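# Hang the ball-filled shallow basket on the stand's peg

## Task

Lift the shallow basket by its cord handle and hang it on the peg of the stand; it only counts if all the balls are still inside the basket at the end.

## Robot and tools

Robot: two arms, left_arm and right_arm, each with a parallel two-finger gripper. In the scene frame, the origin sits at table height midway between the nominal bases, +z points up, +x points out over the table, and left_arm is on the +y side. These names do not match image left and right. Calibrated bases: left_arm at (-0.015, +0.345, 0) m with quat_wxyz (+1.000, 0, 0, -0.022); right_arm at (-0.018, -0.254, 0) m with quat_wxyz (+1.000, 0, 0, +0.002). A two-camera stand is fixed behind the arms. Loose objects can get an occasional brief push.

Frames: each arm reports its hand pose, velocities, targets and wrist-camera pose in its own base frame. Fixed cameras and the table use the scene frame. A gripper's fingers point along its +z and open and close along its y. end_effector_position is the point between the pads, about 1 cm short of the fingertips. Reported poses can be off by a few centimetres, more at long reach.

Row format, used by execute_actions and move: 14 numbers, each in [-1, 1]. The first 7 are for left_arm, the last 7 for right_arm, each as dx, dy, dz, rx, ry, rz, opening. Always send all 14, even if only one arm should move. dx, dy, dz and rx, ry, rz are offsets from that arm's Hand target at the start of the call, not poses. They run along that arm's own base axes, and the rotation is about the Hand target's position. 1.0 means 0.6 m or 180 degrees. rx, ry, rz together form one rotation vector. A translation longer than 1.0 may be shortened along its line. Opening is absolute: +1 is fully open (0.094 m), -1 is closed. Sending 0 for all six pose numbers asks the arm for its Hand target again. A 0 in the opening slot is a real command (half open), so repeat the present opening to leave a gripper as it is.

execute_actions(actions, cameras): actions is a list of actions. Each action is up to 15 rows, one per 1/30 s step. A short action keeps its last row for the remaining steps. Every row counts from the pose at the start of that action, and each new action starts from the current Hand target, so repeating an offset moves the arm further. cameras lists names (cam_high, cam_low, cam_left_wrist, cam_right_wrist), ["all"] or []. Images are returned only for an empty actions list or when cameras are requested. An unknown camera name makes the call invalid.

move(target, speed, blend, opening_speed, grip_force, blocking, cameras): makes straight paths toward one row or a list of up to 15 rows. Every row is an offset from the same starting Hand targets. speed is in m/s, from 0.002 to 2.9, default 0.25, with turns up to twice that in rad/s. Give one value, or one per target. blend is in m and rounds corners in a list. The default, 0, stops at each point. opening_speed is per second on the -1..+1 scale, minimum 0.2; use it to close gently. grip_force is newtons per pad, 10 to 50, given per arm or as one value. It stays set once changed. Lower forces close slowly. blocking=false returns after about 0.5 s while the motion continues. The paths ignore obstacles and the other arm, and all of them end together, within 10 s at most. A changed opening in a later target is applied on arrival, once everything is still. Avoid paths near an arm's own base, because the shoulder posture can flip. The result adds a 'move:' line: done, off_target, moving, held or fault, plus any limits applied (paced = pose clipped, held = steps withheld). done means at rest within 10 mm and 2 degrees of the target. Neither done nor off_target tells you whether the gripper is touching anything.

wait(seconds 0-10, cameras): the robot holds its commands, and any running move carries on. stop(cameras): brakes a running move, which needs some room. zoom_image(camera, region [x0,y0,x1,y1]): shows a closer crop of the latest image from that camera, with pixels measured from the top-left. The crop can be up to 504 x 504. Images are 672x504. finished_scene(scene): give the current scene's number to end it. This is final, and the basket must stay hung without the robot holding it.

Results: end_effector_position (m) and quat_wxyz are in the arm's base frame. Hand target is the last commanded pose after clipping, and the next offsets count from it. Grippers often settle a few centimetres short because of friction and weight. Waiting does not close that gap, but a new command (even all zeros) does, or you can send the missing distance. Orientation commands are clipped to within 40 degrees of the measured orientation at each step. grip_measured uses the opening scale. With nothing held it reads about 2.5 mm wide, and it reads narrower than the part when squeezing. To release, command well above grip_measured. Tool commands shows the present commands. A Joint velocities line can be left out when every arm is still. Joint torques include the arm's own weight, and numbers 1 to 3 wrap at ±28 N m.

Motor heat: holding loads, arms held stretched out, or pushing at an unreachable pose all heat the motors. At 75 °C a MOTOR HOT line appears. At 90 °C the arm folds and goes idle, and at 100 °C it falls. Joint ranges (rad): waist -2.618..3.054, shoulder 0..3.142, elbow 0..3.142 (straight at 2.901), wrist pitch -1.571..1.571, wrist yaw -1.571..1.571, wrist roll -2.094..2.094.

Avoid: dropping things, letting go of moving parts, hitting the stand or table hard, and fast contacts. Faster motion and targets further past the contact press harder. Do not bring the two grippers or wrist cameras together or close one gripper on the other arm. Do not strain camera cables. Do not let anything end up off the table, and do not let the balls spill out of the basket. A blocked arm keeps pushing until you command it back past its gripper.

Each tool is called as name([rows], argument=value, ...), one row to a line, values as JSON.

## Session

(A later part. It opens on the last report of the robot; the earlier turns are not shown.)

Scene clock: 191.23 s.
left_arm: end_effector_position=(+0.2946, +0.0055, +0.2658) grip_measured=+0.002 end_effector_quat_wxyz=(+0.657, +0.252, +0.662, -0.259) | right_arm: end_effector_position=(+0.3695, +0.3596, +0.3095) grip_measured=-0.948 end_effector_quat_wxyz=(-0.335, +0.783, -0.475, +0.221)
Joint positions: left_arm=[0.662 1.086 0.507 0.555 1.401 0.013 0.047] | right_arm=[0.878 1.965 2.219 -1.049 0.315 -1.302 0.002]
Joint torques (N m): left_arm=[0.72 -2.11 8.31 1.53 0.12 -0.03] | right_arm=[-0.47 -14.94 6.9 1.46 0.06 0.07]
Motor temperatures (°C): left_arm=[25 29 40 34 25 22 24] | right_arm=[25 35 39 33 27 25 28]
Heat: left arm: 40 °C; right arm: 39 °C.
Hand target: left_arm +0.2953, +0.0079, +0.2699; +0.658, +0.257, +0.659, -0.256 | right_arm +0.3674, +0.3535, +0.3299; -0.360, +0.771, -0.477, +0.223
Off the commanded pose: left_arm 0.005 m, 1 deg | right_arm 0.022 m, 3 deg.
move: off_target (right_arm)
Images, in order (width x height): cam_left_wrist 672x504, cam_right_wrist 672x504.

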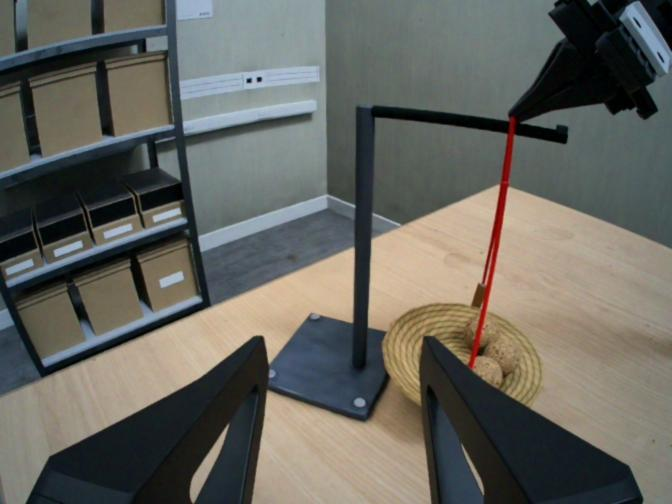

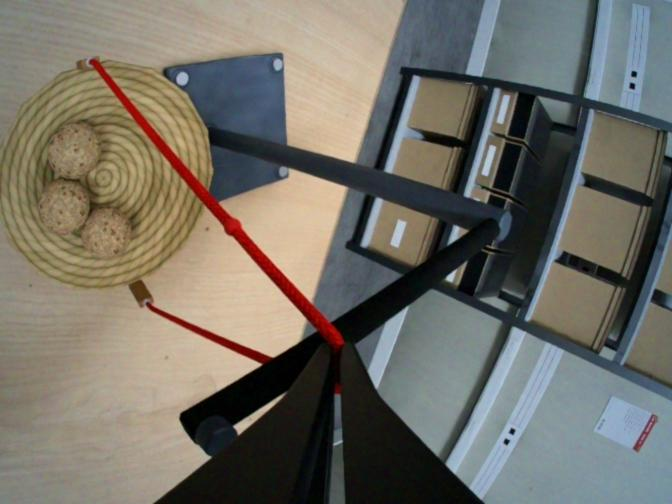

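move(target=[0,0,0,0,0,0,0,0.0,0,0.02,0,0,0,-0.7], speed=0.008, opening_speed=0.2, cameras=["all"])

zoom_image(camera="cam_left_wrist", region=[440, 40, 620, 180])

zoom_image(camera="cam_right_wrist", region=[200, 240, 450, 460])

Scene clock: 195.53 s.
left_arm: end_effector_position=(+0.2946, +0.0055, +0.2658) grip_measured=+0.002 end_effector_quat_wxyz=(+0.657, +0.252, +0.662, -0.259) | right_arm: end_effector_position=(+0.3683, +0.3582, +0.3316) grip_measured=-0.702 end_effector_quat_wxyz=(-0.353, +0.775, -0.474, +0.223)
Joint positions: left_arm=[0.662 1.086 0.507 0.555 1.401 0.013 0.047] | right_arm=[0.878 1.964 2.287 -1.076 0.315 -1.302 0.014]
Joint torques (N m): left_arm=[0.7 -2.07 8.31 1.54 0.12 -0.03] | right_arm=[-0.46 -11.43 10.65 1.13 0.05 0.07]
Heat: left arm: 40 °C; right arm: 39 °C.
Hand target: left_arm +0.2953, +0.0079, +0.2699; +0.658, +0.257, +0.659, -0.256 | right_arm +0.3674, +0.3535, +0.3421; -0.360, +0.771, -0.477, +0.223
Off the commanded pose: left_arm 0.005 m, 1 deg | right_arm 0.011 m, 1 deg.
move: off_target (right_arm)

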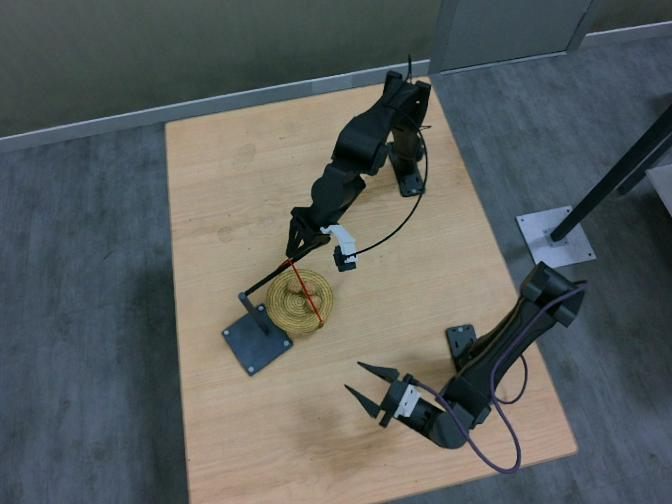

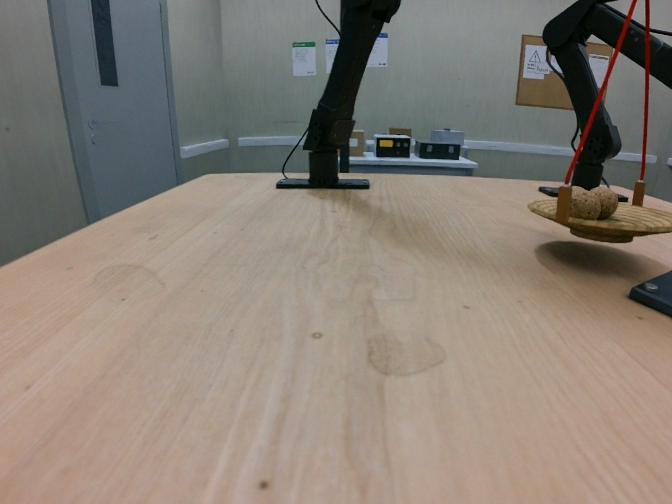

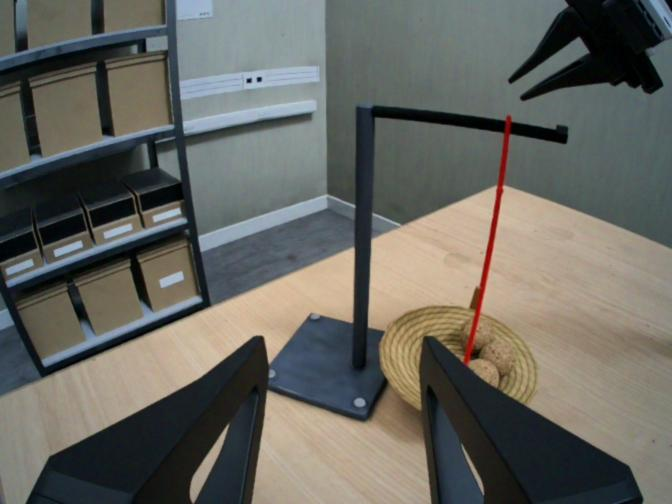

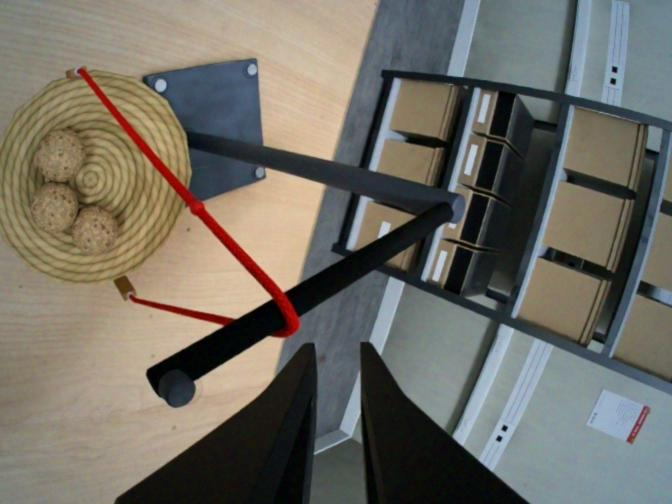

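Scaled by 2.800 from the camera's 672x504 image, which has a finer 960x720 frame.

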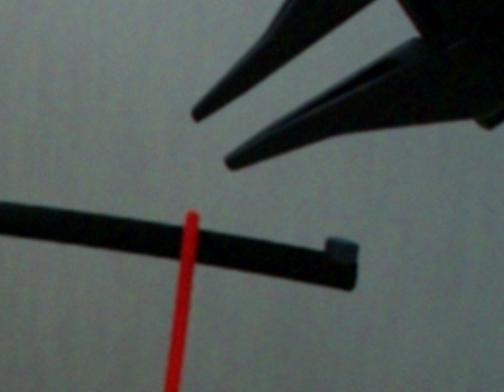

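Scaled by 2.016 from the camera's 672x504 image, which has a finer 960x720 frame.

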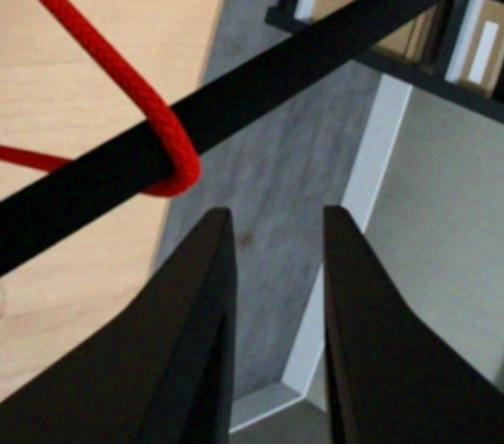

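Released cleanly. Retreat.

move([
  [0,0,0,0,0,0,0,-0.04,-0.02,0.07,0,0,0,-0.7],
  [0,0,0,0,0,0,0,-0.22,-0.12,0.07,0,0,0,-0.7],
], speed=[0.06,0.15], blend=[0.02,0], cameras=["all"])

wait(seconds=1.5, cameras=["cam_left_wrist","cam_high"])

zoom_image(camera="cam_left_wrist", region=[340, 80, 600, 420])

Scene clock: 200.17 s.
left_arm: end_effector_position=(+0.2946, +0.0055, +0.2658) grip_measured=+0.002 end_effector_quat_wxyz=(+0.657, +0.252, +0.662, -0.259) | right_arm: end_effector_position=(+0.2375, +0.2869, +0.3835) grip_measured=-0.702 end_effector_quat_wxyz=(-0.360, +0.775, -0.471, +0.221)
Joint positions: left_arm=[0.662 1.086 0.507 0.555 1.401 0.013 0.047] | right_arm=[1.093 1.549 2.036 -1.289 0.46 -1.144 0.014]
Joint torques (N m): left_arm=[0.72 -2.11 8.31 1.54 0.12 -0.02] | right_arm=[0.27 -7.41 5.79 1.19 0.29 0.17]
Heat: left arm: 40 °C; right arm: 39 °C.
Hand target: left_arm +0.2953, +0.0079, +0.2699; +0.658, +0.257, +0.659, -0.256 | right_arm +0.2353, +0.2815, +0.3841; -0.360, +0.771, -0.477, +0.222
Off the commanded pose: left_arm 0.005 m, 1 deg | right_arm 0.006 m, 1 deg.
move: done

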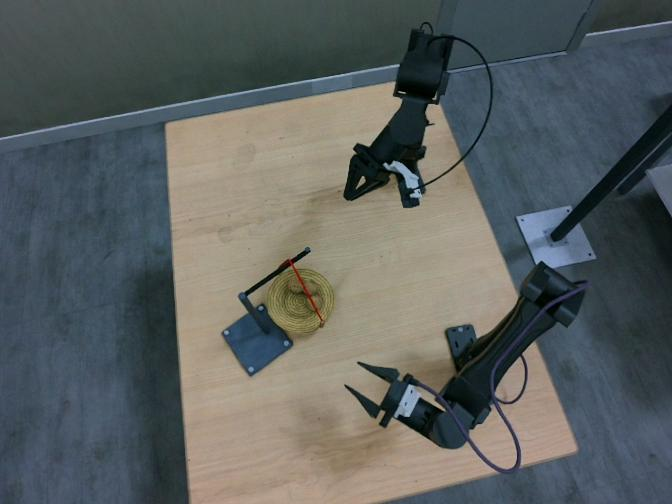

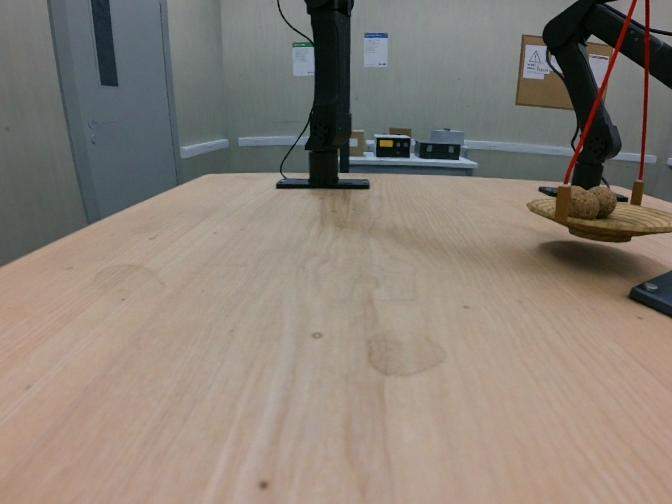

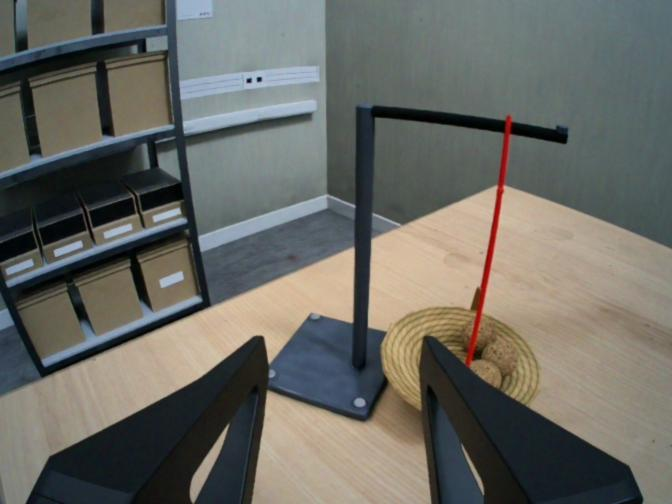

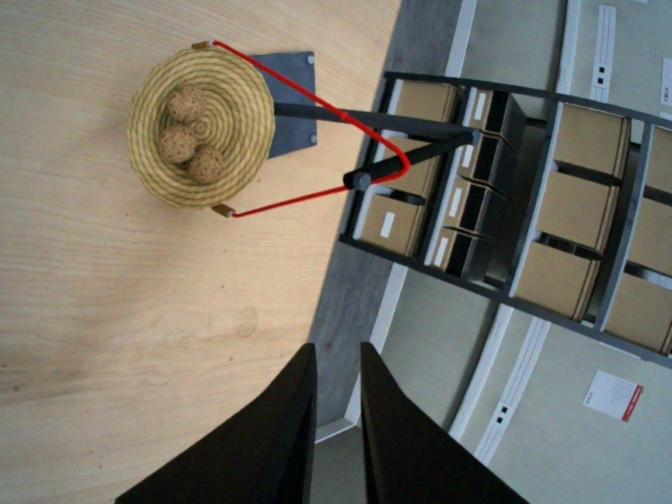

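Scene clock: 201.67 s.
left_arm: end_effector_position=(+0.2946, +0.0055, +0.2658) grip_measured=+0.002 end_effector_quat_wxyz=(+0.657, +0.252, +0.662, -0.259) | right_arm: end_effector_position=(+0.2376, +0.2868, +0.3835) grip_measured=-0.702 end_effector_quat_wxyz=(-0.360, +0.774, -0.471, +0.221)
Joint positions: left_arm=[0.662 1.086 0.507 0.555 1.401 0.013 0.047] | right_arm=[1.093 1.549 2.036 -1.289 0.461 -1.144 0.014]
Joint torques (N m): left_arm=[0.72 -2.1 8.31 1.53 0.12 -0.02] | right_arm=[0.25 -7.39 5.79 1.19 0.29 0.17]
Heat: left arm: 40 °C; right arm: 39 °C.
Hand target: left_arm +0.2953, +0.0079, +0.2699; +0.658, +0.257, +0.659, -0.256 | right_arm +0.2354, +0.2815, +0.3841; -0.360, +0.771, -0.477, +0.223
Tool commands: left_gripper/opening=+0.0 right_gripper/opening=-0.7
Off the commanded pose: left_arm 0.005 m, 1 deg | right_arm 0.006 m, 1 deg.
wait: 1.50 s; at rest by 0.17 s
Images, in order (width x height): cam_high 672x504, cam_left_wrist 672x504.

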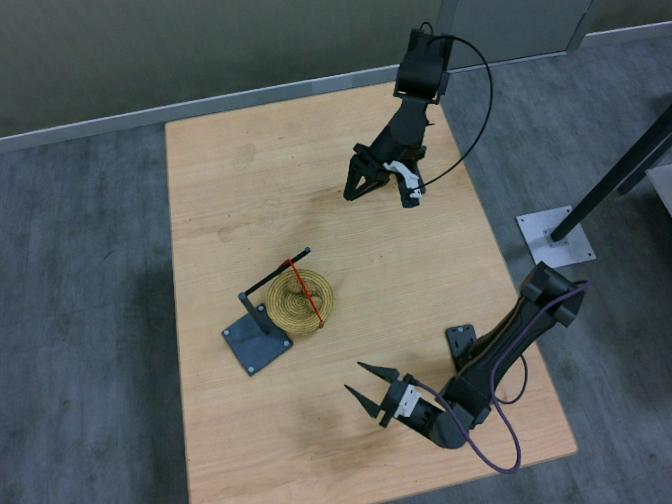

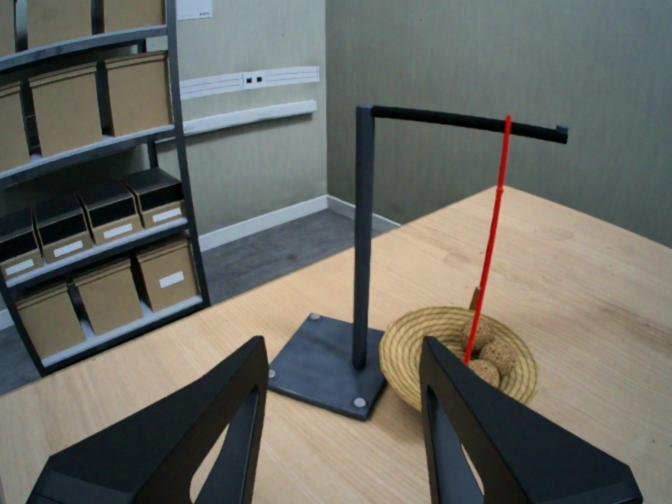

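Scaled by 1.482 from the camera's 672x504 image, which has a finer 960x720 frame.

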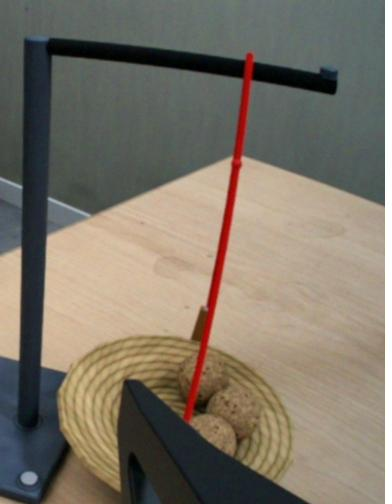

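finished_scene(scene=2)

The scene is finished: the task was done.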